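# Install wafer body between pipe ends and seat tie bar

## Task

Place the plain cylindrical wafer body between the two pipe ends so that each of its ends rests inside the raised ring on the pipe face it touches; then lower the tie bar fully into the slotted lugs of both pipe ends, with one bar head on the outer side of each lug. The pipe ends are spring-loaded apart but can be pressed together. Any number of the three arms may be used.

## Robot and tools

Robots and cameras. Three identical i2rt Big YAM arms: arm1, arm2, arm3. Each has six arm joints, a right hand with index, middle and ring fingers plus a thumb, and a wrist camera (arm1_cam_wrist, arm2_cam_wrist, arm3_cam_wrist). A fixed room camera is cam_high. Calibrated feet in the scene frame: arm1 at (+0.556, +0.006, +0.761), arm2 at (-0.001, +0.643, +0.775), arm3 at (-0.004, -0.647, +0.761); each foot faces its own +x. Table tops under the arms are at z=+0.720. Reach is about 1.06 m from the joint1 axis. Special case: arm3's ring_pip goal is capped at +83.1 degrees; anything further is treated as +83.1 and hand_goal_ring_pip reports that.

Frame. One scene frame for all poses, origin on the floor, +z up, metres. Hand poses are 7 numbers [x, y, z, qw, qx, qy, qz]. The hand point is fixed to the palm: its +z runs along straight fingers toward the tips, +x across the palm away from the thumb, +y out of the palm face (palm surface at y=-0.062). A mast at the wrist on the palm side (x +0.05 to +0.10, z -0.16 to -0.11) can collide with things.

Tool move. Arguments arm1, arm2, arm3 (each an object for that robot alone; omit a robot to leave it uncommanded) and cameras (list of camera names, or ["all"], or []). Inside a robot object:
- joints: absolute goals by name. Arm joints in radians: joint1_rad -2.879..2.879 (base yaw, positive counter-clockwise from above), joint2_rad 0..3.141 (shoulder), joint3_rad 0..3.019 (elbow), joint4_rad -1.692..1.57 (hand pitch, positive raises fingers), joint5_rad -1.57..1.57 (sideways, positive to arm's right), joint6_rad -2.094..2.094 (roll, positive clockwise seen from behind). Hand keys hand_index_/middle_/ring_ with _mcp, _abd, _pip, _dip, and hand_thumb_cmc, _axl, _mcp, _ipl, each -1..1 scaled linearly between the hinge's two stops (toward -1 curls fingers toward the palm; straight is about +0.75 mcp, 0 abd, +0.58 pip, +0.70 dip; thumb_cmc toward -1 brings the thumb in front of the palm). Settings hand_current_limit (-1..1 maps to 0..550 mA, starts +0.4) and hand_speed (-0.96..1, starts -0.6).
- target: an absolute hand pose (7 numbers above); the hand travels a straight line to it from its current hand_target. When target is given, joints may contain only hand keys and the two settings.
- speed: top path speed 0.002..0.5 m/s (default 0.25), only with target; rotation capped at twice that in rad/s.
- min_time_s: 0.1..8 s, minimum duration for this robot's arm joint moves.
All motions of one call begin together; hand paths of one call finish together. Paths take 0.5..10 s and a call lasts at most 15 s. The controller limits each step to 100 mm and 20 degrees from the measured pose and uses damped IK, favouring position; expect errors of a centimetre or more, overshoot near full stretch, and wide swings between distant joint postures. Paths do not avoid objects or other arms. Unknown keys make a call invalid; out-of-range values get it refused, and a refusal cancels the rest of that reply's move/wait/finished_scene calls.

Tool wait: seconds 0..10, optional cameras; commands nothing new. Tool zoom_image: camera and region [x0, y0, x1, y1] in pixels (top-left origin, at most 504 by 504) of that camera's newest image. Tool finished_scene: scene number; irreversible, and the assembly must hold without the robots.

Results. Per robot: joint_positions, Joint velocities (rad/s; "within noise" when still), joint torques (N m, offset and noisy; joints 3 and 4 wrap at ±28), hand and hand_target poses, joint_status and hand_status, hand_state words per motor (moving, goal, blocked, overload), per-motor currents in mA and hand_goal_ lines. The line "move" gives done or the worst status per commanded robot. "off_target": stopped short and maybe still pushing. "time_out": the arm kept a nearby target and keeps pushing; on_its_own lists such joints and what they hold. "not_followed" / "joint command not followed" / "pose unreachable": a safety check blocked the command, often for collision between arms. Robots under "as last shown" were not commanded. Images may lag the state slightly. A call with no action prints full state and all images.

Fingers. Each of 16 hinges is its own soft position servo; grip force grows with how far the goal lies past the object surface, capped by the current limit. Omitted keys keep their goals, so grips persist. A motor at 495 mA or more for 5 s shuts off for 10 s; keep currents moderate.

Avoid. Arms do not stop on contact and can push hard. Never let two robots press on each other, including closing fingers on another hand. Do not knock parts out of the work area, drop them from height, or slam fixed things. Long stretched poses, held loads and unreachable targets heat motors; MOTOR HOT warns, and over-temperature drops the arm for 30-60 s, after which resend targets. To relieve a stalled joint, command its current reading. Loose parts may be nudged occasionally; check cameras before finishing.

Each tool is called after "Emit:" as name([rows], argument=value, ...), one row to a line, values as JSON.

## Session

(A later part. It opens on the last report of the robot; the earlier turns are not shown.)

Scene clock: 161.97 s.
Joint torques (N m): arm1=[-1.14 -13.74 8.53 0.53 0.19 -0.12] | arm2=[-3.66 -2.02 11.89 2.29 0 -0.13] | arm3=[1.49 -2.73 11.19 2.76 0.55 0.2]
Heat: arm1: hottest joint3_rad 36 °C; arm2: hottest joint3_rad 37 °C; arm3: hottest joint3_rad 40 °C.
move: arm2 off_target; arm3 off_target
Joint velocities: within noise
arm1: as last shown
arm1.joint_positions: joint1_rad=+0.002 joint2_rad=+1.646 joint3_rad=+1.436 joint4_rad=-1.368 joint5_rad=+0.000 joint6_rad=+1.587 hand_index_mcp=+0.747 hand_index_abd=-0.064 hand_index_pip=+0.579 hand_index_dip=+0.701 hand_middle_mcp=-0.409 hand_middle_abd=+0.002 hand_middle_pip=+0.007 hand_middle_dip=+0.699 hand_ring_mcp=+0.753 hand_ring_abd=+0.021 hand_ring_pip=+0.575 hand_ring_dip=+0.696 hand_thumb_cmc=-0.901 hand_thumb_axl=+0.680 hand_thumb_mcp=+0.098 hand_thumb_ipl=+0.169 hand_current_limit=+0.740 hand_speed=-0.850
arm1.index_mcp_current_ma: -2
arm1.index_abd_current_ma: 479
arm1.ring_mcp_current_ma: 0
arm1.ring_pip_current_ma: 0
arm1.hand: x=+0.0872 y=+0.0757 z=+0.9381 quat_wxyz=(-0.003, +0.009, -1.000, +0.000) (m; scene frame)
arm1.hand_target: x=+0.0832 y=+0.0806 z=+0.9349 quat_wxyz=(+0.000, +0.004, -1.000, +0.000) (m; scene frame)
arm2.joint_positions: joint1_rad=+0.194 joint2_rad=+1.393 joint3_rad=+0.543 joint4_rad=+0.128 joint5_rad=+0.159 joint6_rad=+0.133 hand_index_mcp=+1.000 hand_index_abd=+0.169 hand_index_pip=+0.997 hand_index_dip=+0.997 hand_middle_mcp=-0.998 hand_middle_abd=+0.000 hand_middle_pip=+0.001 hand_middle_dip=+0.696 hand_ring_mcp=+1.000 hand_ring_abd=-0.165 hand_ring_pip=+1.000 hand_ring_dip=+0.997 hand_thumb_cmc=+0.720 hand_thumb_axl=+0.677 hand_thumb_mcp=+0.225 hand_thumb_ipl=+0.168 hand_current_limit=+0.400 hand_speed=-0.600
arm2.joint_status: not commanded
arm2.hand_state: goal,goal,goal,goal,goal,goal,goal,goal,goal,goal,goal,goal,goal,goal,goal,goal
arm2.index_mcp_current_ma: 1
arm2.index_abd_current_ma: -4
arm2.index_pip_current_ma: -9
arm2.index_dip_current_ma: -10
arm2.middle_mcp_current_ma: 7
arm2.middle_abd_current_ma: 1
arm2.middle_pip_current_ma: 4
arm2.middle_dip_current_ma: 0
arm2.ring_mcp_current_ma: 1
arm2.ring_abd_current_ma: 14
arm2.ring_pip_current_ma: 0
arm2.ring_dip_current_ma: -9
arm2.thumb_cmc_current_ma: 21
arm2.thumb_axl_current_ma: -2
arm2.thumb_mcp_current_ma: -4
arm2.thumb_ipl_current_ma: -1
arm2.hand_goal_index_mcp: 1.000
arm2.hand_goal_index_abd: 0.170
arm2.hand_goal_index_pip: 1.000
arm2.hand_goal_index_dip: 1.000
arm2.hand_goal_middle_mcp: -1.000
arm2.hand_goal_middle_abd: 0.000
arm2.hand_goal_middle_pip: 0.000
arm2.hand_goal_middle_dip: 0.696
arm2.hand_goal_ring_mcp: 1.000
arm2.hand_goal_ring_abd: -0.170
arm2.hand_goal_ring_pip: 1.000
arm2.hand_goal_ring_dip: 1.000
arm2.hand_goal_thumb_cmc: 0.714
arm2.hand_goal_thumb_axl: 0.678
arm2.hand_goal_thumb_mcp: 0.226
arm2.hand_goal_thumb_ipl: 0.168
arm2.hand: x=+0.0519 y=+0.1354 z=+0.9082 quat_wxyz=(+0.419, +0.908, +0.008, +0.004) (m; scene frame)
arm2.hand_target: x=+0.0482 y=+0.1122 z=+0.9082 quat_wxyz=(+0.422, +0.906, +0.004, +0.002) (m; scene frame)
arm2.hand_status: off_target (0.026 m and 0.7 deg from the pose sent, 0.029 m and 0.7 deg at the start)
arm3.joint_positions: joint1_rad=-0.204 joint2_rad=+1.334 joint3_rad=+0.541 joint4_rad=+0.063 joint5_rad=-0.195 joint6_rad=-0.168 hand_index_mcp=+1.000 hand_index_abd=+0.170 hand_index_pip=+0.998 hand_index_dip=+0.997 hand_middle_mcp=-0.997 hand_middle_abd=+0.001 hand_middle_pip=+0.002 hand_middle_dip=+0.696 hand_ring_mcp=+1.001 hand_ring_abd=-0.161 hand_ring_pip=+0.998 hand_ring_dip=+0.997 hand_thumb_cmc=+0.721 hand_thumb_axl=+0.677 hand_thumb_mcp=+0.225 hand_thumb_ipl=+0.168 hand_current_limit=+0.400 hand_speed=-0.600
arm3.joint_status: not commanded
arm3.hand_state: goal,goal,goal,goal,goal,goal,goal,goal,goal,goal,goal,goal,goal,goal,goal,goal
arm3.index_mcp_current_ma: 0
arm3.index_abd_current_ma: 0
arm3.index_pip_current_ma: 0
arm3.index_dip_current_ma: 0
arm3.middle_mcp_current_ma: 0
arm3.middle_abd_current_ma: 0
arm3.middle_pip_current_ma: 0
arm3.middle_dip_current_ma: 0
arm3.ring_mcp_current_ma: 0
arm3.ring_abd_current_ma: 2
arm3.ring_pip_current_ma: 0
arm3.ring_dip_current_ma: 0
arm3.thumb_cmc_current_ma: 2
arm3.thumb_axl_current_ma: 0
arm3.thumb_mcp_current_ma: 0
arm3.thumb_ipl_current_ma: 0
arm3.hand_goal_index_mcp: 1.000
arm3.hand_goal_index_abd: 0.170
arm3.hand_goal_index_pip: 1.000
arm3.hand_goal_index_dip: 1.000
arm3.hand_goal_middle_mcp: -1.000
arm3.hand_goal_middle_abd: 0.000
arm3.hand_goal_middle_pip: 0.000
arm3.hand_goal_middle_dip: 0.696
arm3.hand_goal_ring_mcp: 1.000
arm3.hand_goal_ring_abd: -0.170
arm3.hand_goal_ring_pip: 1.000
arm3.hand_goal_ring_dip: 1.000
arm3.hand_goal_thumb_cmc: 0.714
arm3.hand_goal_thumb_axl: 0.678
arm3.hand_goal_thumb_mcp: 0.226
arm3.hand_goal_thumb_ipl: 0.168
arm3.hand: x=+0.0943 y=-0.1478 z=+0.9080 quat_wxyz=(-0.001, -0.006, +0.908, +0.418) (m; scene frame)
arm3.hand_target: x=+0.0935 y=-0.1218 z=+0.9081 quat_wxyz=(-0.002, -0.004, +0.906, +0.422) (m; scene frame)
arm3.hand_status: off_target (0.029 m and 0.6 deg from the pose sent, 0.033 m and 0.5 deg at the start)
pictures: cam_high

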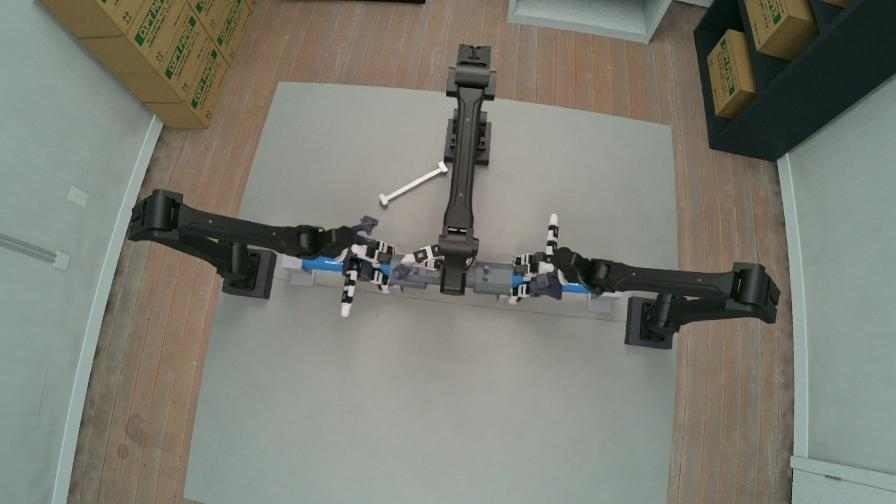

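Emit:
move(cameras=["all"])

Emit:
zoom_image(camera="arm1_cam_wrist", region=[280, 20, 420, 140])

Emit:
zoom_image(camera="arm3_cam_wrist", region=[250, 0, 450, 130])

Emit:
zoom_image(camera="arm2_cam_wrist", region=[250, 0, 450, 130])

Scene clock: 164.57 s.
Joint torques (N m): arm1=[-1.03 -13.63 8.51 0.53 0.19 -0.12] | arm2=[-3.66 -1.96 11.9 2.29 0 -0.12] | arm3=[2.32 -3.25 11.34 2.67 0.53 0.2]
Heat: arm1: hottest joint3_rad 36 °C; arm2: hottest joint3_rad 37 °C; arm3: hottest joint3_rad 41 °C.
Joint velocities: within noise
arm1.joint_positions: joint1_rad=+0.002 joint2_rad=+1.646 joint3_rad=+1.436 joint4_rad=-1.368 joint5_rad=+0.000 joint6_rad=+1.587 hand_index_mcp=+0.747 hand_index_abd=-0.064 hand_index_pip=+0.579 hand_index_dip=+0.701 hand_middle_mcp=-0.409 hand_middle_abd=+0.002 hand_middle_pip=+0.007 hand_middle_dip=+0.699 hand_ring_mcp=+0.753 hand_ring_abd=+0.021 hand_ring_pip=+0.575 hand_ring_dip=+0.696 hand_thumb_cmc=-0.901 hand_thumb_axl=+0.680 hand_thumb_mcp=+0.098 hand_thumb_ipl=+0.169 hand_current_limit=+0.740 hand_speed=-0.850
arm1.joint_status: not commanded
arm1.hand_state: goal,blocked,goal,goal,goal,goal,goal,goal,goal,blocked,goal,goal,goal,goal,goal,goal
arm1.index_mcp_current_ma: -2
arm1.index_abd_current_ma: 478
arm1.index_pip_current_ma: 0
arm1.index_dip_current_ma: 0
arm1.middle_mcp_current_ma: 11
arm1.middle_abd_current_ma: 1
arm1.middle_pip_current_ma: 6
arm1.middle_dip_current_ma: 2
arm1.ring_mcp_current_ma: 0
arm1.ring_abd_current_ma: -478
arm1.ring_pip_current_ma: 0
arm1.ring_dip_current_ma: 0
arm1.thumb_cmc_current_ma: 0
arm1.thumb_axl_current_ma: 1
arm1.thumb_mcp_current_ma: -2
arm1.thumb_ipl_current_ma: 0
arm1.hand_goal_index_mcp: 0.750
arm1.hand_goal_index_abd: -0.350
arm1.hand_goal_index_pip: 0.580
arm1.hand_goal_index_dip: 0.700
arm1.hand_goal_middle_mcp: -0.420
arm1.hand_goal_middle_abd: 0.000
arm1.hand_goal_middle_pip: 0.000
arm1.hand_goal_middle_dip: 0.696
arm1.hand_goal_ring_mcp: 0.754
arm1.hand_goal_ring_abd: 0.350
arm1.hand_goal_ring_pip: 0.576
arm1.hand_goal_ring_dip: 0.696
arm1.hand_goal_thumb_cmc: -0.900
arm1.hand_goal_thumb_axl: 0.678
arm1.hand_goal_thumb_mcp: 0.100
arm1.hand_goal_thumb_ipl: 0.168
arm1.hand: x=+0.0872 y=+0.0757 z=+0.9381 quat_wxyz=(-0.003, +0.009, -1.000, +0.000) (m; scene frame)
arm1.hand_target: x=+0.0832 y=+0.0806 z=+0.9349 quat_wxyz=(+0.000, +0.004, -1.000, +0.000) (m; scene frame)
arm1.hand_status: not commanded
arm2.joint_positions: joint1_rad=+0.194 joint2_rad=+1.393 joint3_rad=+0.543 joint4_rad=+0.128 joint5_rad=+0.159 joint6_rad=+0.133 hand_index_mcp=+1.000 hand_index_abd=+0.169 hand_index_pip=+0.997 hand_index_dip=+0.997 hand_middle_mcp=-0.998 hand_middle_abd=+0.000 hand_middle_pip=+0.001 hand_middle_dip=+0.696 hand_ring_mcp=+1.000 hand_ring_abd=-0.165 hand_ring_pip=+1.000 hand_ring_dip=+0.997 hand_thumb_cmc=+0.720 hand_thumb_axl=+0.677 hand_thumb_mcp=+0.225 hand_thumb_ipl=+0.168 hand_current_limit=+0.400 hand_speed=-0.600
arm2.joint_status: not commanded
arm2.hand_state: goal,goal,goal,goal,goal,goal,goal,goal,goal,goal,goal,goal,goal,goal,goal,goal
arm2.index_mcp_current_ma: 1
arm2.index_abd_current_ma: -4
arm2.index_pip_current_ma: -9
arm2.index_dip_current_ma: -10
arm2.middle_mcp_current_ma: 7
arm2.middle_abd_current_ma: 1
arm2.middle_pip_current_ma: 4
arm2.middle_dip_current_ma: 0
arm2.ring_mcp_current_ma: 1
arm2.ring_abd_current_ma: 14
arm2.ring_pip_current_ma: 0
arm2.ring_dip_current_ma: -9
arm2.thumb_cmc_current_ma: 21
arm2.thumb_axl_current_ma: -2
arm2.thumb_mcp_current_ma: -4
arm2.thumb_ipl_current_ma: -1
arm2.hand_goal_index_mcp: 1.000
arm2.hand_goal_index_abd: 0.170
arm2.hand_goal_index_pip: 1.000
arm2.hand_goal_index_dip: 1.000
arm2.hand_goal_middle_mcp: -1.000
arm2.hand_goal_middle_abd: 0.000
arm2.hand_goal_middle_pip: 0.000
arm2.hand_goal_middle_dip: 0.696
arm2.hand_goal_ring_mcp: 1.000
arm2.hand_goal_ring_abd: -0.170
arm2.hand_goal_ring_pip: 1.000
arm2.hand_goal_ring_dip: 1.000
arm2.hand_goal_thumb_cmc: 0.714
arm2.hand_goal_thumb_axl: 0.678
arm2.hand_goal_thumb_mcp: 0.226
arm2.hand_goal_thumb_ipl: 0.168
arm2.hand: x=+0.0519 y=+0.1354 z=+0.9082 quat_wxyz=(+0.419, +0.908, +0.008, +0.004) (m; scene frame)
arm2.hand_target: x=+0.0482 y=+0.1122 z=+0.9082 quat_wxyz=(+0.422, +0.906, +0.004, +0.002) (m; scene frame)
arm2.hand_status: off_target (0.026 m and 0.7 deg from the pose sent, 0.029 m and 0.7 deg at the start)
arm3.joint_positions: joint1_rad=-0.204 joint2_rad=+1.334 joint3_rad=+0.541 joint4_rad=+0.063 joint5_rad=-0.195 joint6_rad=-0.168 hand_index_mcp=+1.000 hand_index_abd=+0.170 hand_index_pip=+0.998 hand_index_dip=+0.997 hand_middle_mcp=-0.997 hand_middle_abd=+0.001 hand_middle_pip=+0.002 hand_middle_dip=+0.696 hand_ring_mcp=+1.001 hand_ring_abd=-0.161 hand_ring_pip=+0.998 hand_ring_dip=+0.997 hand_thumb_cmc=+0.721 hand_thumb_axl=+0.677 hand_thumb_mcp=+0.225 hand_thumb_ipl=+0.168 hand_current_limit=+0.400 hand_speed=-0.600
arm3.joint_status: not commanded
arm3.hand_state: goal,goal,goal,goal,goal,goal,goal,goal,goal,goal,goal,goal,goal,goal,goal,goal
arm3.index_mcp_current_ma: 0
arm3.index_abd_current_ma: 0
arm3.index_pip_current_ma: 0
arm3.index_dip_current_ma: 0
arm3.middle_mcp_current_ma: 0
arm3.middle_abd_current_ma: 0
arm3.middle_pip_current_ma: 0
arm3.middle_dip_current_ma: 0
arm3.ring_mcp_current_ma: 0
arm3.ring_abd_current_ma: 2
arm3.ring_pip_current_ma: 0
arm3.ring_dip_current_ma: 0
arm3.thumb_cmc_current_ma: 2
arm3.thumb_axl_current_ma: 0
arm3.thumb_mcp_current_ma: 0
arm3.thumb_ipl_current_ma: 0
arm3.hand_goal_index_mcp: 1.000
arm3.hand_goal_index_abd: 0.170
arm3.hand_goal_index_pip: 1.000
arm3.hand_goal_index_dip: 1.000
arm3.hand_goal_middle_mcp: -1.000
arm3.hand_goal_middle_abd: 0.000
arm3.hand_goal_middle_pip: 0.000
arm3.hand_goal_middle_dip: 0.696
arm3.hand_goal_ring_mcp: 1.000
arm3.hand_goal_ring_abd: -0.170
arm3.hand_goal_ring_pip: 1.000
arm3.hand_goal_ring_dip: 1.000
arm3.hand_goal_thumb_cmc: 0.714
arm3.hand_goal_thumb_axl: 0.678
arm3.hand_goal_thumb_mcp: 0.226
arm3.hand_goal_thumb_ipl: 0.168
arm3.hand: x=+0.0943 y=-0.1478 z=+0.9080 quat_wxyz=(-0.001, -0.006, +0.908, +0.418) (m; scene frame)
arm3.hand_target: x=+0.0935 y=-0.1218 z=+0.9081 quat_wxyz=(-0.002, -0.004, +0.906, +0.422) (m; scene frame)
arm3.hand_status: off_target (0.029 m and 0.6 deg from the pose sent, 0.033 m and 0.5 deg at the start)
pictures: arm1_cam_wrist, arm2_cam_wrist, arm3_cam_wrist, cam_high

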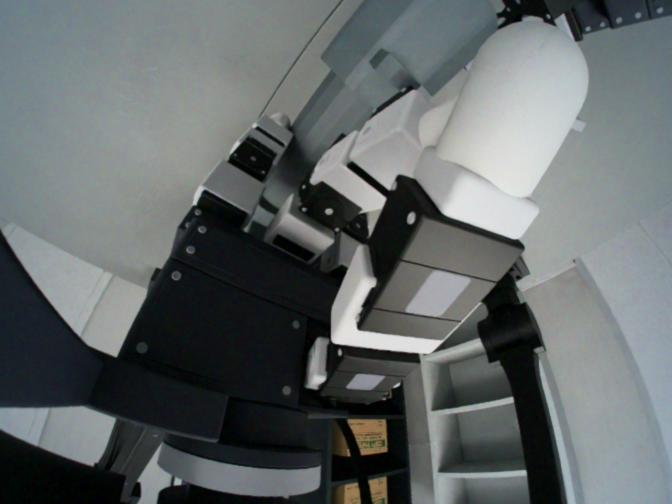

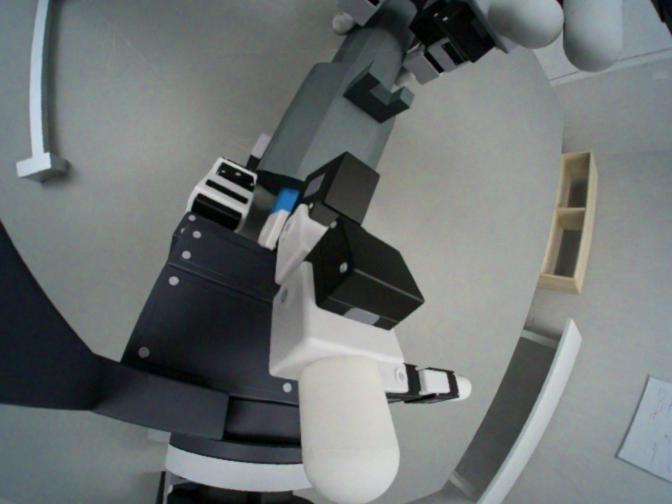

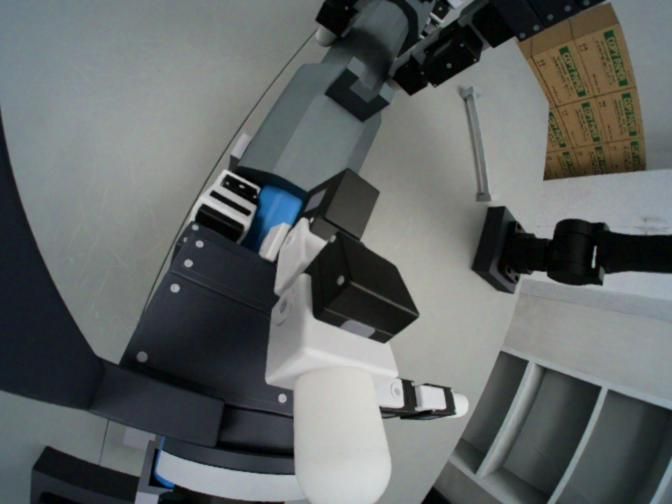

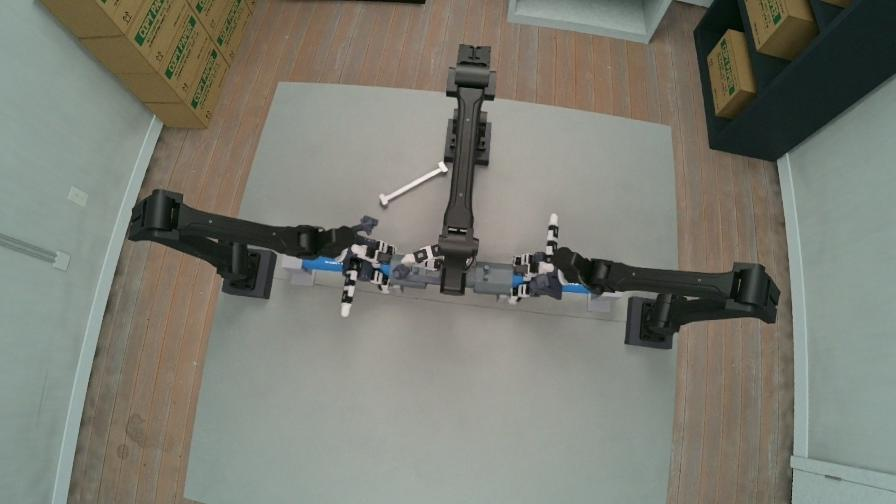

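Scaled by 3.600 from the camera's 672x504 image, which has a finer 960x720 frame.

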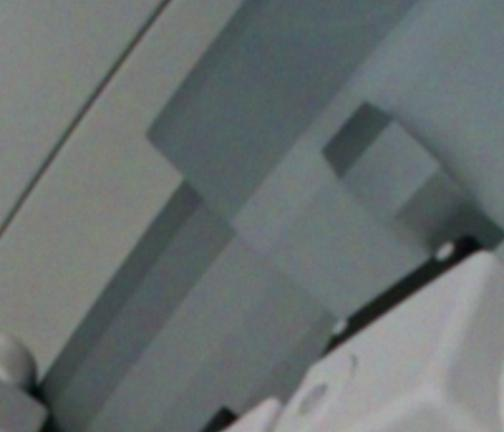

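Scaled by 2.520 from the camera's 672x504 image, which has a finer 960x720 frame.

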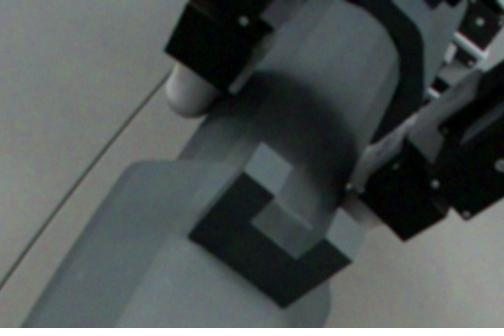

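Scaled by 2.520 from the camera's 672x504 image, which has a finer 960x720 frame.

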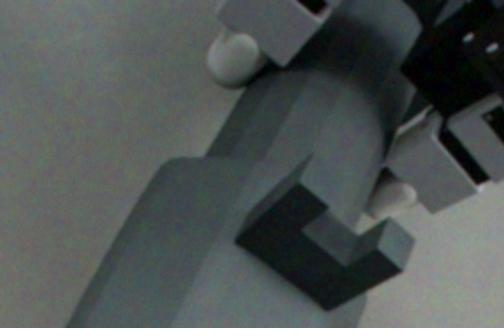

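Emit:
move(arm2={"target": [0.0480, 0.104, 0.908, 0.4225, 0.9063, 0.0037, 0.0017], "speed": 0.04}, arm3={"target": [0.0942, -0.113, 0.908, -0.0017, -0.0037, 0.9063, 0.4225], "speed": 0.04}, cameras=["cam_high", "arm1_cam_wrist"])

Emit:
zoom_image(camera="cam_high", region=[455, 255, 505, 305])

Emit:
zoom_image(camera="arm1_cam_wrist", region=[280, 20, 420, 140])

Scene clock: 166.90 s.
Joint torques (N m): arm1=[-1.14 -13.63 8.53 0.5 0.19 -0.11] | arm2=[-4.07 -1.26 12.89 2.26 -0.07 -0.15] | arm3=[1.96 -1.49 12.05 2.71 0.74 0.26]
Heat: arm1: hottest joint3_rad 36 °C; arm2: hottest joint3_rad 38 °C; arm3: hottest joint3_rad 41 °C.
move: arm2 off_target; arm3 off_target
Joint velocities: within noise
arm1: as last shown
arm2.joint_positions: joint1_rad=+0.193 joint2_rad=+1.394 joint3_rad=+0.544 joint4_rad=+0.128 joint5_rad=+0.158 joint6_rad=+0.132 hand_index_mcp=+1.000 hand_index_abd=+0.169 hand_index_pip=+0.997 hand_index_dip=+0.997 hand_middle_mcp=-0.998 hand_middle_abd=+0.000 hand_middle_pip=+0.001 hand_middle_dip=+0.696 hand_ring_mcp=+1.000 hand_ring_abd=-0.164 hand_ring_pip=+1.000 hand_ring_dip=+0.997 hand_thumb_cmc=+0.720 hand_thumb_axl=+0.677 hand_thumb_mcp=+0.225 hand_thumb_ipl=+0.168 hand_current_limit=+0.400 hand_speed=-0.600
arm2.joint_status: not commanded
arm2.hand_state: goal,goal,goal,goal,goal,goal,goal,goal,goal,goal,goal,goal,goal,goal,goal,goal
arm2.index_mcp_current_ma: 1
arm2.index_abd_current_ma: -4
arm2.index_pip_current_ma: -9
arm2.index_dip_current_ma: -10
arm2.middle_mcp_current_ma: 7
arm2.middle_abd_current_ma: 1
arm2.middle_pip_current_ma: 4
arm2.middle_dip_current_ma: 0
arm2.ring_mcp_current_ma: 1
arm2.ring_abd_current_ma: 17
arm2.ring_pip_current_ma: 0
arm2.ring_dip_current_ma: -9
arm2.thumb_cmc_current_ma: 21
arm2.thumb_axl_current_ma: -2
arm2.thumb_mcp_current_ma: -4
arm2.thumb_ipl_current_ma: -1
arm2.hand_goal_index_mcp: 1.000
arm2.hand_goal_index_abd: 0.170
arm2.hand_goal_index_pip: 1.000
arm2.hand_goal_index_dip: 1.000
arm2.hand_goal_middle_mcp: -1.000
arm2.hand_goal_middle_abd: 0.000
arm2.hand_goal_middle_pip: 0.000
arm2.hand_goal_middle_dip: 0.696
arm2.hand_goal_ring_mcp: 1.000
arm2.hand_goal_ring_abd: -0.170
arm2.hand_goal_ring_pip: 1.000
arm2.hand_goal_ring_dip: 1.000
arm2.hand_goal_thumb_cmc: 0.714
arm2.hand_goal_thumb_axl: 0.678
arm2.hand_goal_thumb_mcp: 0.226
arm2.hand_goal_thumb_ipl: 0.168
arm2.hand: x=+0.0517 y=+0.1349 z=+0.9082 quat_wxyz=(+0.419, +0.908, +0.008, +0.004) (m; scene frame)
arm2.hand_target: x=+0.0473 y=+0.1072 z=+0.9081 quat_wxyz=(+0.422, +0.906, +0.004, +0.002) (m; scene frame)
arm2.hand_status: off_target (0.031 m and 0.7 deg from the pose sent, 0.032 m and 0.7 deg at the start)
arm3.joint_positions: joint1_rad=-0.203 joint2_rad=+1.334 joint3_rad=+0.541 joint4_rad=+0.063 joint5_rad=-0.195 joint6_rad=-0.168 hand_index_mcp=+1.000 hand_index_abd=+0.170 hand_index_pip=+0.998 hand_index_dip=+0.997 hand_middle_mcp=-0.997 hand_middle_abd=+0.001 hand_middle_pip=+0.002 hand_middle_dip=+0.696 hand_ring_mcp=+1.001 hand_ring_abd=-0.161 hand_ring_pip=+0.998 hand_ring_dip=+0.997 hand_thumb_cmc=+0.721 hand_thumb_axl=+0.677 hand_thumb_mcp=+0.225 hand_thumb_ipl=+0.168 hand_current_limit=+0.400 hand_speed=-0.600
arm3.joint_status: not commanded
arm3.hand_state: goal,goal,goal,goal,goal,goal,goal,goal,goal,goal,goal,goal,goal,goal,goal,goal
arm3.index_mcp_current_ma: 0
arm3.index_abd_current_ma: 0
arm3.index_pip_current_ma: 0
arm3.index_dip_current_ma: 0
arm3.middle_mcp_current_ma: 0
arm3.middle_abd_current_ma: 0
arm3.middle_pip_current_ma: 0
arm3.middle_dip_current_ma: 0
arm3.ring_mcp_current_ma: 0
arm3.ring_abd_current_ma: 2
arm3.ring_pip_current_ma: 0
arm3.ring_dip_current_ma: 0
arm3.thumb_cmc_current_ma: 2
arm3.thumb_axl_current_ma: 0
arm3.thumb_mcp_current_ma: 0
arm3.thumb_ipl_current_ma: 0
arm3.hand_goal_index_mcp: 1.000
arm3.hand_goal_index_abd: 0.170
arm3.hand_goal_index_pip: 1.000
arm3.hand_goal_index_dip: 1.000
arm3.hand_goal_middle_mcp: -1.000
arm3.hand_goal_middle_abd: 0.000
arm3.hand_goal_middle_pip: 0.000
arm3.hand_goal_middle_dip: 0.696
arm3.hand_goal_ring_mcp: 1.000
arm3.hand_goal_ring_abd: -0.170
arm3.hand_goal_ring_pip: 1.000
arm3.hand_goal_ring_dip: 1.000
arm3.hand_goal_thumb_cmc: 0.714
arm3.hand_goal_thumb_axl: 0.678
arm3.hand_goal_thumb_mcp: 0.226
arm3.hand_goal_thumb_ipl: 0.168
arm3.hand: x=+0.0942 y=-0.1475 z=+0.9082 quat_wxyz=(-0.001, -0.006, +0.908, +0.418) (m; scene frame)
arm3.hand_target: x=+0.0930 y=-0.1168 z=+0.9082 quat_wxyz=(-0.002, -0.004, +0.906, +0.422) (m; scene frame)
arm3.hand_status: off_target (0.035 m and 0.6 deg from the pose sent, 0.035 m and 0.6 deg at the start)
pictures: arm1_cam_wrist, cam_high

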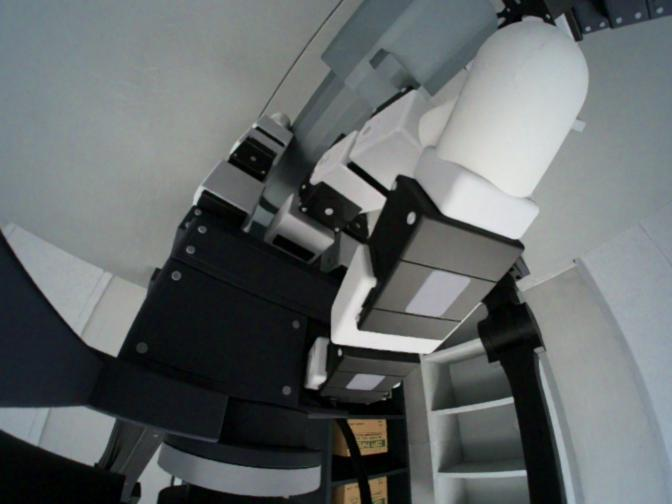

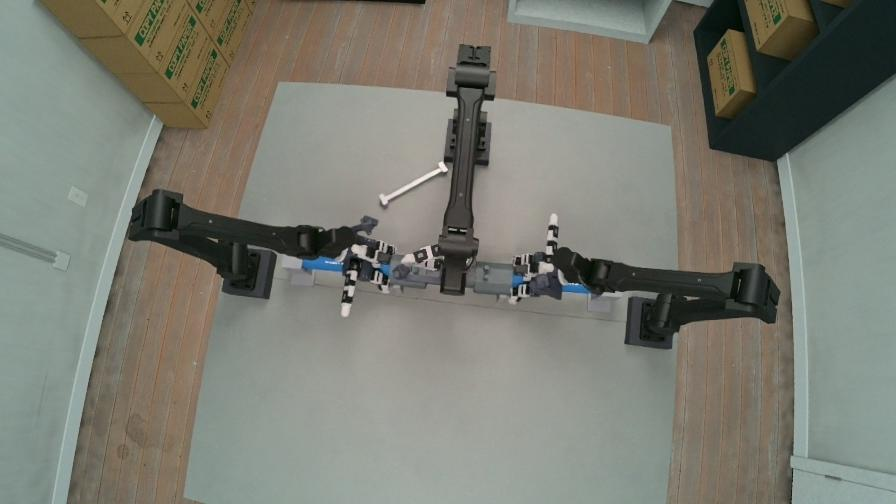

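Scaled by 10.080 from the camera's 896x504 image, which has a finer 1280x720 frame.

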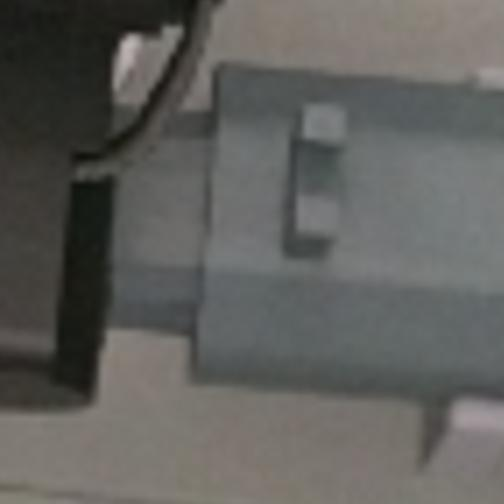

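Scaled by 3.600 from the camera's 672x504 image, which has a finer 960x720 frame.

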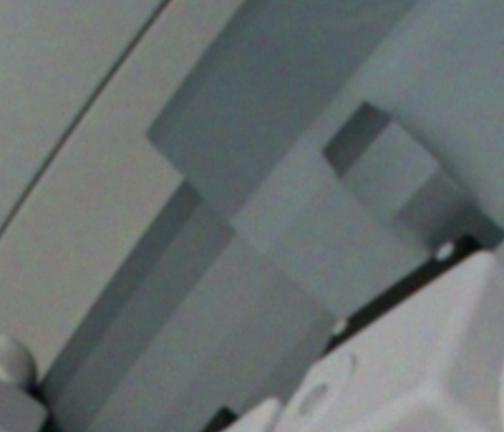

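Emit:
move(arm1={"joints": {"hand_speed": -0.7, "hand_index_abd": 0.2, "hand_ring_abd": -0.2}}, cameras=["all"])

Emit:
zoom_image(camera="cam_high", region=[455, 255, 505, 305])

Emit:
zoom_image(camera="arm3_cam_wrist", region=[250, 0, 450, 130])

Scene clock: 169.37 s.
Joint torques (N m): arm1=[-1.03 -14.1 8.34 0.49 0.19 -0.11] | arm2=[-3.96 -1.2 12.89 2.24 -0.07 -0.15] | arm3=[2.2 -1.96 12.4 2.69 0.69 0.24]
Heat: arm1: hottest joint3_rad 36 °C; arm2: hottest joint3_rad 38 °C; arm3: hottest joint3_rad 41 °C.
move: arm1 done
Joint velocities: within noise
arm1.joint_positions: joint1_rad=+0.002 joint2_rad=+1.646 joint3_rad=+1.436 joint4_rad=-1.367 joint5_rad=+0.000 joint6_rad=+1.587 hand_index_mcp=+0.747 hand_index_abd=+0.195 hand_index_pip=+0.579 hand_index_dip=+0.701 hand_middle_mcp=-0.409 hand_middle_abd=+0.002 hand_middle_pip=+0.007 hand_middle_dip=+0.699 hand_ring_mcp=+0.753 hand_ring_abd=-0.195 hand_ring_pip=+0.575 hand_ring_dip=+0.696 hand_thumb_cmc=-0.901 hand_thumb_axl=+0.680 hand_thumb_mcp=+0.098 hand_thumb_ipl=+0.169 hand_current_limit=+0.740 hand_speed=-0.700
arm1.joint_status: all done
arm1.hand_state: goal,goal,goal,goal,goal,goal,goal,goal,goal,goal,goal,goal,goal,goal,goal,goal
arm1.index_mcp_current_ma: -2
arm1.index_abd_current_ma: -3
arm1.index_pip_current_ma: 0
arm1.index_dip_current_ma: 0
arm1.middle_mcp_current_ma: 11
arm1.middle_abd_current_ma: 1
arm1.middle_pip_current_ma: 6
arm1.middle_dip_current_ma: 2
arm1.ring_mcp_current_ma: 0
arm1.ring_abd_current_ma: 3
arm1.ring_pip_current_ma: 0
arm1.ring_dip_current_ma: 0
arm1.thumb_cmc_current_ma: 0
arm1.thumb_axl_current_ma: 1
arm1.thumb_mcp_current_ma: -2
arm1.thumb_ipl_current_ma: 0
arm1.hand_goal_index_mcp: 0.750
arm1.hand_goal_index_abd: 0.200
arm1.hand_goal_index_pip: 0.580
arm1.hand_goal_index_dip: 0.700
arm1.hand_goal_middle_mcp: -0.420
arm1.hand_goal_middle_abd: 0.000
arm1.hand_goal_middle_pip: 0.000
arm1.hand_goal_middle_dip: 0.696
arm1.hand_goal_ring_mcp: 0.754
arm1.hand_goal_ring_abd: -0.200
arm1.hand_goal_ring_pip: 0.576
arm1.hand_goal_ring_dip: 0.696
arm1.hand_goal_thumb_cmc: -0.900
arm1.hand_goal_thumb_axl: 0.678
arm1.hand_goal_thumb_mcp: 0.100
arm1.hand_goal_thumb_ipl: 0.168
arm1.hand: x=+0.0871 y=+0.0757 z=+0.9380 quat_wxyz=(-0.003, +0.009, -1.000, +0.000) (m; scene frame)
arm1.hand_target: x=+0.0832 y=+0.0806 z=+0.9349 quat_wxyz=(+0.000, +0.004, -1.000, +0.000) (m; scene frame)
arm1.hand_status: not commanded
arm2, arm3: as last shown
arm2.hand: x=+0.0518 y=+0.1349 z=+0.9082 quat_wxyz=(+0.419, +0.908, +0.008, +0.004) (m; scene frame)
pictures: arm1_cam_wrist, arm2_cam_wrist, arm3_cam_wrist, cam_high

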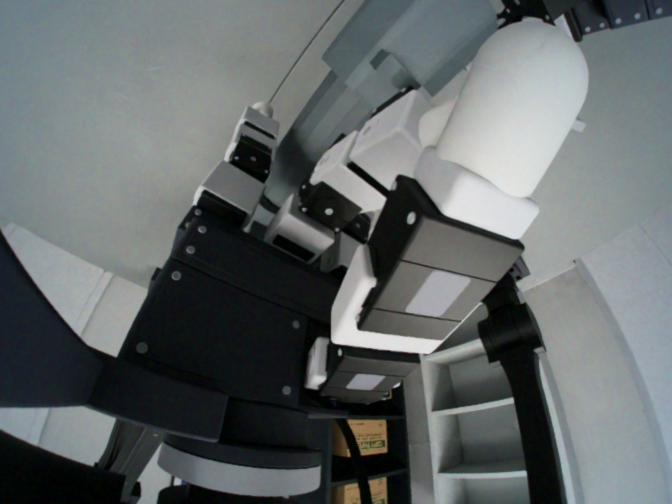

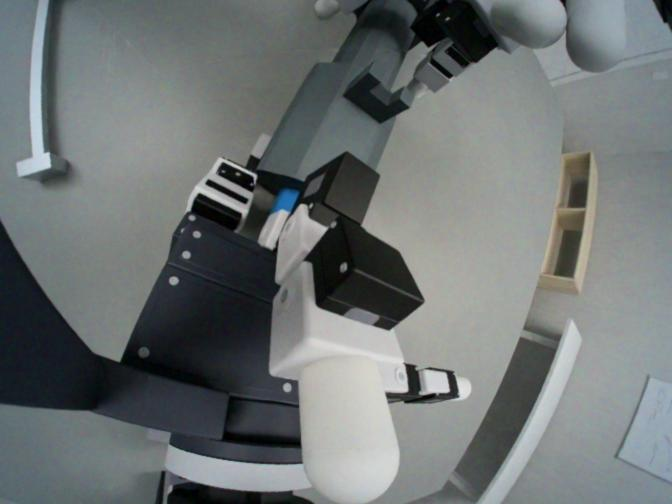

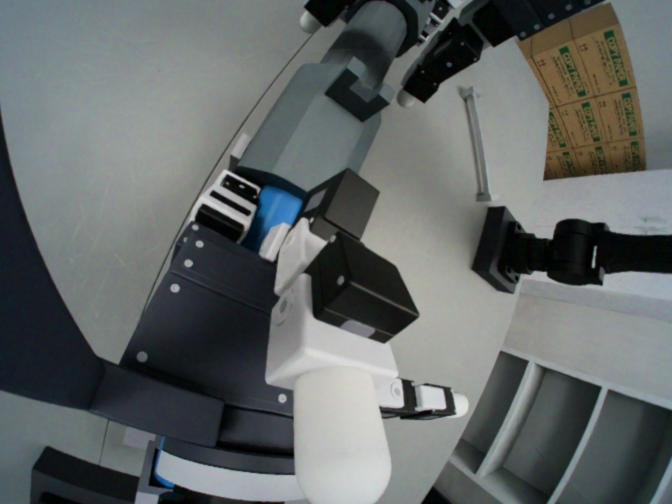

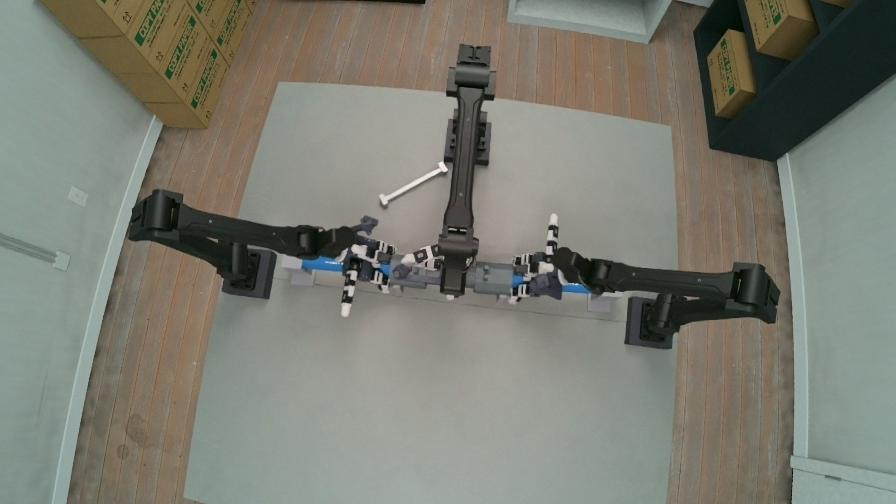

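Scaled by 10.080 from the camera's 896x504 image, which has a finer 1280x720 frame.

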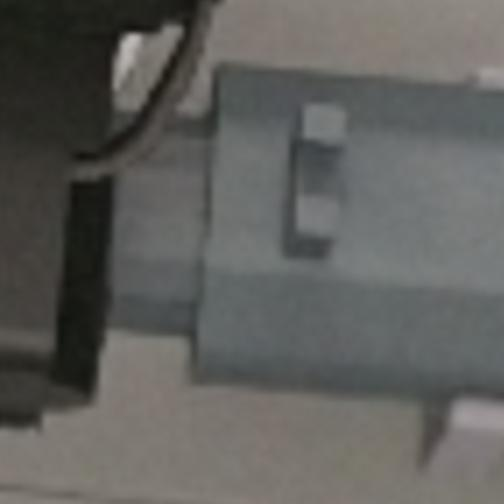

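Scaled by 2.520 from the camera's 672x504 image, which has a finer 960x720 frame.

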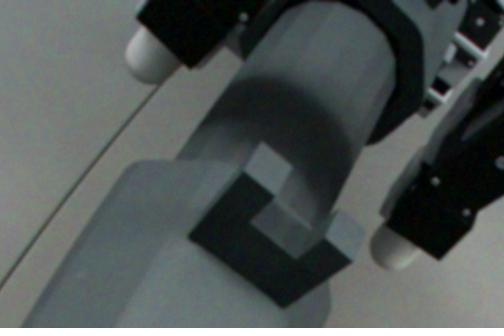

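Emit:
move(arm1={"target": [0.0800, 0.0775, 1.03, 0, -0.0044, 1, 0], "speed": 0.12})

Emit:
move(arm1={"target": [0.2200, 0.0600, 1.05, 0, -0.0044, 1, 0], "speed": 0.25, "joints": {"hand_speed": -0.3, "hand_index_mcp": -0.6, "hand_index_pip": 0.0, "hand_index_abd": 0.0}}, cameras=["all"])

Emit:
zoom_image(camera="cam_high", region=[370, 230, 520, 320])

Emit:
zoom_image(camera="cam_high", region=[360, 140, 470, 230])

Scene clock: 171.93 s.
Joint torques (N m): arm1=[-0.67 -14.39 11.45 -0.54 0.19 -0.04] | arm2=[-4.07 -1.26 12.9 2.25 -0.07 -0.15] | arm3=[2.37 -1.9 11.97 2.66 0.64 0.23]
Heat: arm1: hottest joint3_rad 36 °C; arm2: hottest joint3_rad 38 °C; arm3: hottest joint3_rad 42 °C.
move: arm1 off_target
Joint velocities: within noise
arm1.joint_positions: joint1_rad=+0.002 joint2_rad=+1.645 joint3_rad=+1.631 joint4_rad=-1.592 joint5_rad=+0.000 joint6_rad=+1.587 hand_index_mcp=+0.747 hand_index_abd=+0.196 hand_index_pip=+0.579 hand_index_dip=+0.701 hand_middle_mcp=-0.409 hand_middle_abd=+0.002 hand_middle_pip=+0.007 hand_middle_dip=+0.699 hand_ring_mcp=+0.753 hand_ring_abd=-0.196 hand_ring_pip=+0.575 hand_ring_dip=+0.696 hand_thumb_cmc=-0.901 hand_thumb_axl=+0.680 hand_thumb_mcp=+0.098 hand_thumb_ipl=+0.169 hand_current_limit=+0.740 hand_speed=-0.700
arm1.joint_status: not commanded
arm1.hand_state: goal,goal,goal,goal,goal,goal,goal,goal,goal,goal,goal,goal,goal,goal,goal,goal
arm1.index_mcp_current_ma: -2
arm1.index_abd_current_ma: -2
arm1.index_pip_current_ma: 0
arm1.index_dip_current_ma: 0
arm1.middle_mcp_current_ma: 11
arm1.middle_abd_current_ma: 1
arm1.middle_pip_current_ma: 6
arm1.middle_dip_current_ma: 2
arm1.ring_mcp_current_ma: 0
arm1.ring_abd_current_ma: 2
arm1.ring_pip_current_ma: 0
arm1.ring_dip_current_ma: 0
arm1.thumb_cmc_current_ma: 0
arm1.thumb_axl_current_ma: 1
arm1.thumb_mcp_current_ma: -2
arm1.thumb_ipl_current_ma: 0
arm1.hand_goal_index_mcp: 0.750
arm1.hand_goal_index_abd: 0.200
arm1.hand_goal_index_pip: 0.580
arm1.hand_goal_index_dip: 0.700
arm1.hand_goal_middle_mcp: -0.420
arm1.hand_goal_middle_abd: 0.000
arm1.hand_goal_middle_pip: 0.000
arm1.hand_goal_middle_dip: 0.696
arm1.hand_goal_ring_mcp: 0.754
arm1.hand_goal_ring_abd: -0.200
arm1.hand_goal_ring_pip: 0.576
arm1.hand_goal_ring_dip: 0.696
arm1.hand_goal_thumb_cmc: -0.900
arm1.hand_goal_thumb_axl: 0.678
arm1.hand_goal_thumb_mcp: 0.100
arm1.hand_goal_thumb_ipl: 0.168
arm1.hand: x=+0.0865 y=+0.0757 z=+1.0128 quat_wxyz=(-0.018, +0.009, -1.000, +0.000) (m; scene frame)
arm1.hand_target: x=+0.0806 y=+0.0776 z=+1.0299 quat_wxyz=(+0.000, +0.004, -1.000, +0.000) (m; scene frame)
arm1.hand_status: off_target (0.018 m and 2.1 deg from the pose sent, 0.092 m and 0.6 deg at the start)
arm2, arm3: as last shown
pictures: none

Scene clock: 173.20 s.
Joint torques (N m): arm1=[0.15 -8.29 8.27 -0.2 0.3 0.05] | arm2=[-4.07 -1.26 12.9 2.25 -0.07 -0.15] | arm3=[2.2 -1.73 12.11 2.52 0.73 0.24]
Heat: arm1: hottest joint3_rad 36 °C; arm2: hottest joint3_rad 38 °C; arm3: hottest joint3_rad 42 °C.
move: arm1 off_target
Joint velocities: within noise
arm1.joint_positions: joint1_rad=+0.050 joint2_rad=+1.270 joint3_rad=+1.342 joint4_rad=-1.626 joint5_rad=+0.000 joint6_rad=+1.638 hand_index_mcp=-0.578 hand_index_abd=+0.002 hand_index_pip=+0.006 hand_index_dip=+0.701 hand_middle_mcp=-0.409 hand_middle_abd=+0.002 hand_middle_pip=+0.007 hand_middle_dip=+0.699 hand_ring_mcp=+0.753 hand_ring_abd=-0.197 hand_ring_pip=+0.575 hand_ring_dip=+0.696 hand_thumb_cmc=-0.901 hand_thumb_axl=+0.680 hand_thumb_mcp=+0.098 hand_thumb_ipl=+0.169 hand_current_limit=+0.740 hand_speed=-0.300
arm1.joint_status: hand_index_mcp off_target (ended at -0.578, target -0.600); the others done
arm1.hand_state: blocked,goal,goal,goal,goal,goal,goal,goal,goal,goal,goal,goal,goal,goal,goal,goal
arm1.index_mcp_current_ma: 33
arm1.index_abd_current_ma: 1
arm1.index_pip_current_ma: 4
arm1.index_dip_current_ma: 0
arm1.middle_mcp_current_ma: 11
arm1.middle_abd_current_ma: 1
arm1.middle_pip_current_ma: 6
arm1.middle_dip_current_ma: 2
arm1.ring_mcp_current_ma: 0
arm1.ring_abd_current_ma: 1
arm1.ring_pip_current_ma: 0
arm1.ring_dip_current_ma: 0
arm1.thumb_cmc_current_ma: 0
arm1.thumb_axl_current_ma: 1
arm1.thumb_mcp_current_ma: -2
arm1.thumb_ipl_current_ma: 0
arm1.hand_goal_index_mcp: -0.600
arm1.hand_goal_index_abd: 0.000
arm1.hand_goal_index_pip: 0.000
arm1.hand_goal_index_dip: 0.700
arm1.hand_goal_middle_mcp: -0.420
arm1.hand_goal_middle_abd: 0.000
arm1.hand_goal_middle_pip: 0.000
arm1.hand_goal_middle_dip: 0.696
arm1.hand_goal_ring_mcp: 0.754
arm1.hand_goal_ring_abd: -0.200
arm1.hand_goal_ring_pip: 0.576
arm1.hand_goal_ring_dip: 0.696
arm1.hand_goal_thumb_cmc: -0.900
arm1.hand_goal_thumb_axl: 0.678
arm1.hand_goal_thumb_mcp: 0.100
arm1.hand_goal_thumb_ipl: 0.168
arm1.hand: x=+0.2189 y=+0.0627 z=+1.0536 quat_wxyz=(+0.009, +0.007, -1.000, +0.001) (m; scene frame)
arm1.hand_target: x=+0.2200 y=+0.0601 z=+1.0501 quat_wxyz=(+0.000, +0.004, -1.000, +0.000) (m; scene frame)
arm1.hand_status: done (0.005 m and 1.1 deg from the pose sent, 0.139 m and 2.1 deg at the start)
arm2, arm3: as last shown
pictures: arm1_cam_wrist, arm2_cam_wrist, arm3_cam_wrist, cam_high

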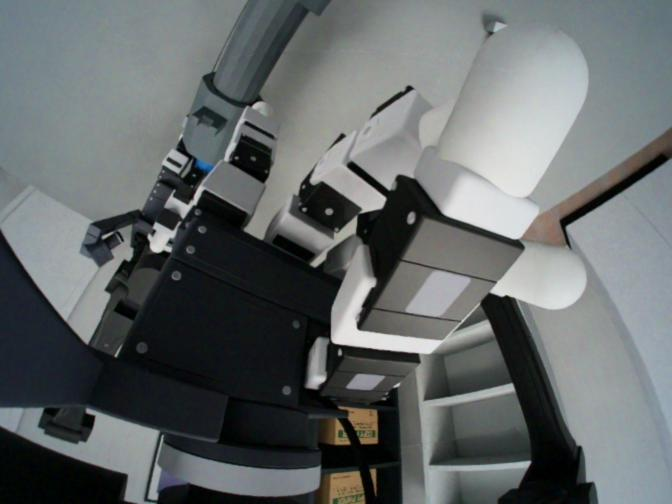

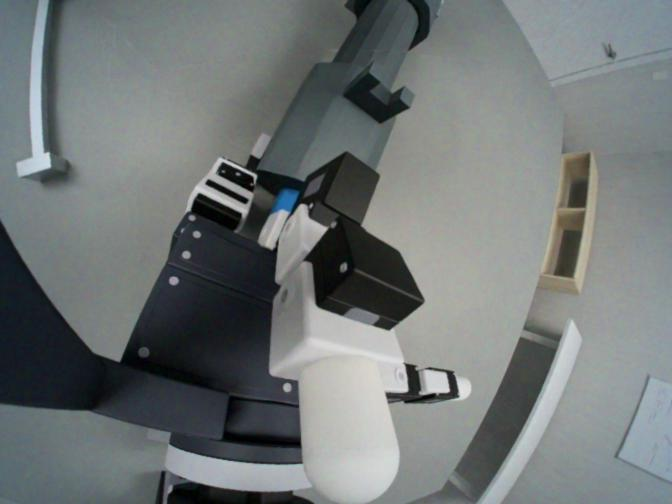

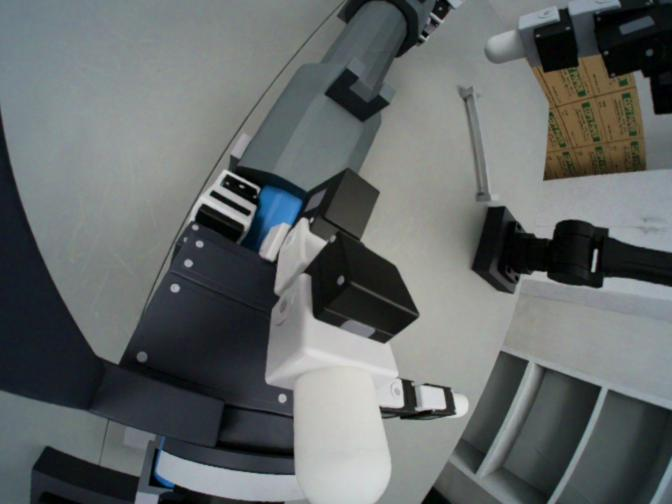

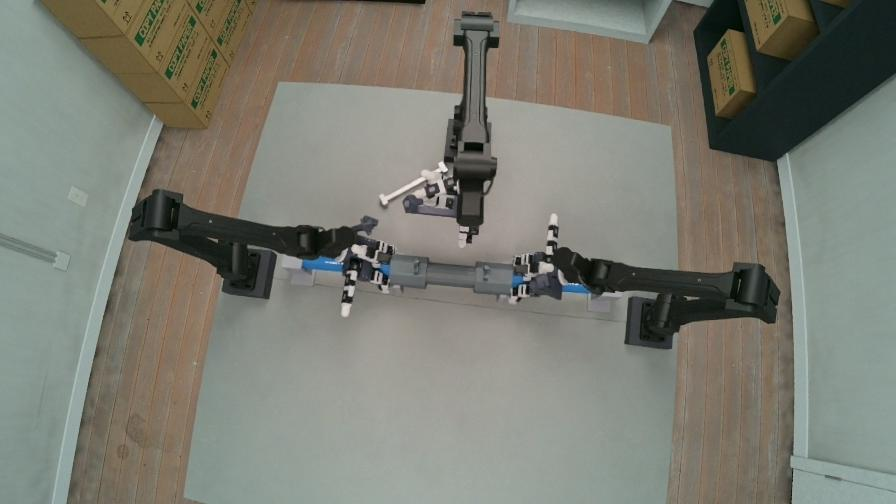

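Scaled by 3.360 from the camera's 896x504 image, which has a finer 1280x720 frame.

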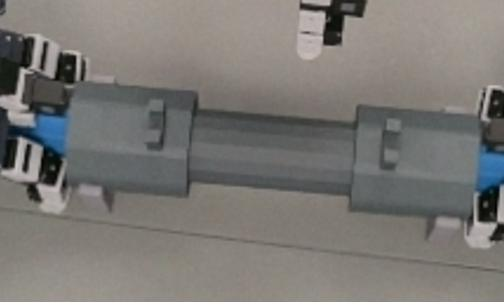

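Scaled by 4.582 from the camera's 896x504 image, which has a finer 1280x720 frame.

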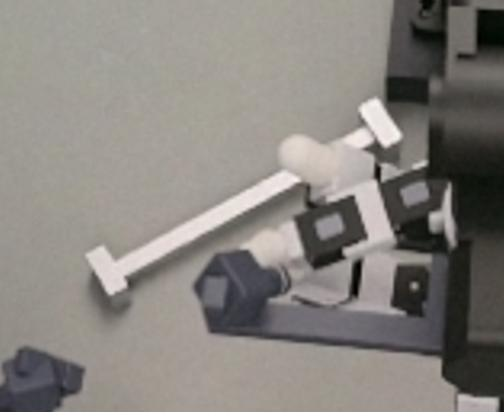

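Emit:
move(arm1={"target": [0.3640, 0.2494, 0.96, 0, -0.3140, 0.9494, 0], "speed": 0.3, "joints": {"hand_middle_mcp": 0.75, "hand_middle_pip": 0.576, "hand_middle_abd": 0.2, "hand_ring_abd": -0.2}}, cameras=["arm1_cam_wrist", "cam_high"])

Emit:
zoom_image(camera="arm1_cam_wrist", region=[200, 20, 400, 220])

Scene clock: 177.03 s.
Joint torques (N m): arm1=[-1.14 -4.25 8.65 0.83 -0.11 -0.19] | arm2=[-4.01 -1.2 12.89 2.25 -0.07 -0.15] | arm3=[2.32 -1.96 12.25 2.81 0.71 0.2]
Heat: arm1: hottest joint3_rad 36 °C; arm2: hottest joint3_rad 38 °C; arm3: hottest joint3_rad 42 °C.
move: arm1 done
Joint velocities: within noise
arm1.joint_positions: joint1_rad=-0.809 joint2_rad=+0.921 joint3_rad=+0.846 joint4_rad=-1.514 joint5_rad=+0.003 joint6_rad=+0.157 hand_index_mcp=-0.579 hand_index_abd=+0.002 hand_index_pip=+0.006 hand_index_dip=+0.701 hand_middle_mcp=+0.746 hand_middle_abd=+0.196 hand_middle_pip=+0.575 hand_middle_dip=+0.698 hand_ring_mcp=+0.753 hand_ring_abd=-0.197 hand_ring_pip=+0.575 hand_ring_dip=+0.696 hand_thumb_cmc=-0.900 hand_thumb_axl=+0.680 hand_thumb_mcp=+0.098 hand_thumb_ipl=+0.169 hand_current_limit=+0.740 hand_speed=-0.300
arm1.joint_status: all done
arm1.hand_state: blocked,goal,goal,goal,goal,goal,goal,goal,goal,goal,goal,goal,goal,goal,goal,goal
arm1.index_mcp_current_ma: 30
arm1.index_abd_current_ma: 1
arm1.index_pip_current_ma: 4
arm1.index_dip_current_ma: 0
arm1.middle_mcp_current_ma: -3
arm1.middle_abd_current_ma: -2
arm1.middle_pip_current_ma: -1
arm1.middle_dip_current_ma: 1
arm1.ring_mcp_current_ma: 0
arm1.ring_abd_current_ma: 1
arm1.ring_pip_current_ma: 0
arm1.ring_dip_current_ma: 0
arm1.thumb_cmc_current_ma: 0
arm1.thumb_axl_current_ma: 1
arm1.thumb_mcp_current_ma: -2
arm1.thumb_ipl_current_ma: 0
arm1.hand_goal_index_mcp: -0.600
arm1.hand_goal_index_abd: 0.000
arm1.hand_goal_index_pip: 0.000
arm1.hand_goal_index_dip: 0.700
arm1.hand_goal_middle_mcp: 0.750
arm1.hand_goal_middle_abd: 0.200
arm1.hand_goal_middle_pip: 0.576
arm1.hand_goal_middle_dip: 0.696
arm1.hand_goal_ring_mcp: 0.754
arm1.hand_goal_ring_abd: -0.200
arm1.hand_goal_ring_pip: 0.576
arm1.hand_goal_ring_dip: 0.696
arm1.hand_goal_thumb_cmc: -0.900
arm1.hand_goal_thumb_axl: 0.678
arm1.hand_goal_thumb_mcp: 0.100
arm1.hand_goal_thumb_ipl: 0.168
arm1.hand: x=+0.3651 y=+0.2454 z=+0.9573 quat_wxyz=(-0.005, +0.313, -0.950, +0.007) (m; scene frame)
arm1.hand_target: x=+0.3640 y=+0.2493 z=+0.9600 quat_wxyz=(+0.000, +0.314, -0.949, +0.000) (m; scene frame)
arm1.hand_status: done (0.005 m and 1.0 deg from the pose sent, 0.254 m and 35.8 deg at the start)
arm2, arm3: as last shown
pictures: arm1_cam_wrist, cam_high

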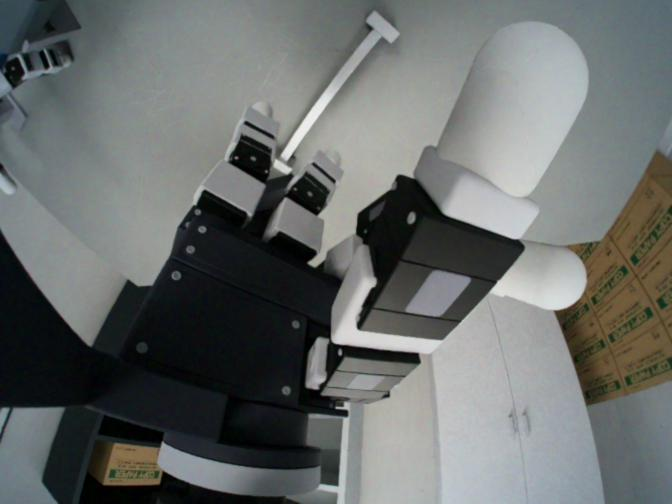

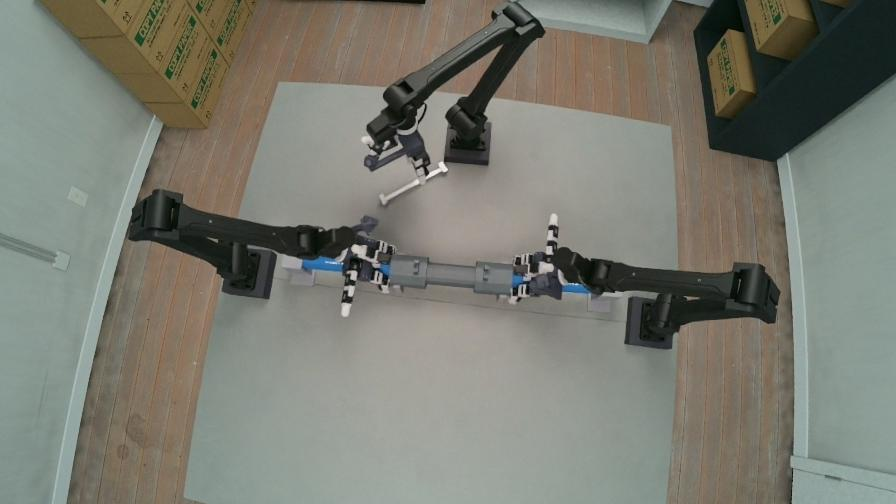

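Scaled by 2.520 from the camera's 672x504 image, which has a finer 960x720 frame.

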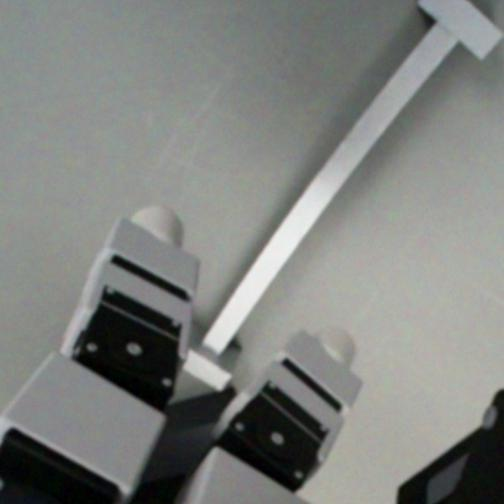

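Emit:
zoom_image(camera="cam_high", region=[350, 120, 470, 220])

Scaled by 4.200 from the camera's 896x504 image, which has a finer 1280x720 frame.

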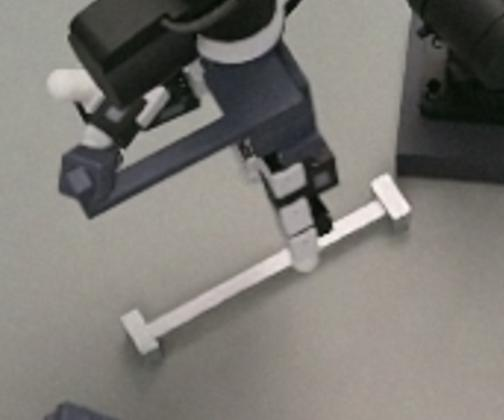

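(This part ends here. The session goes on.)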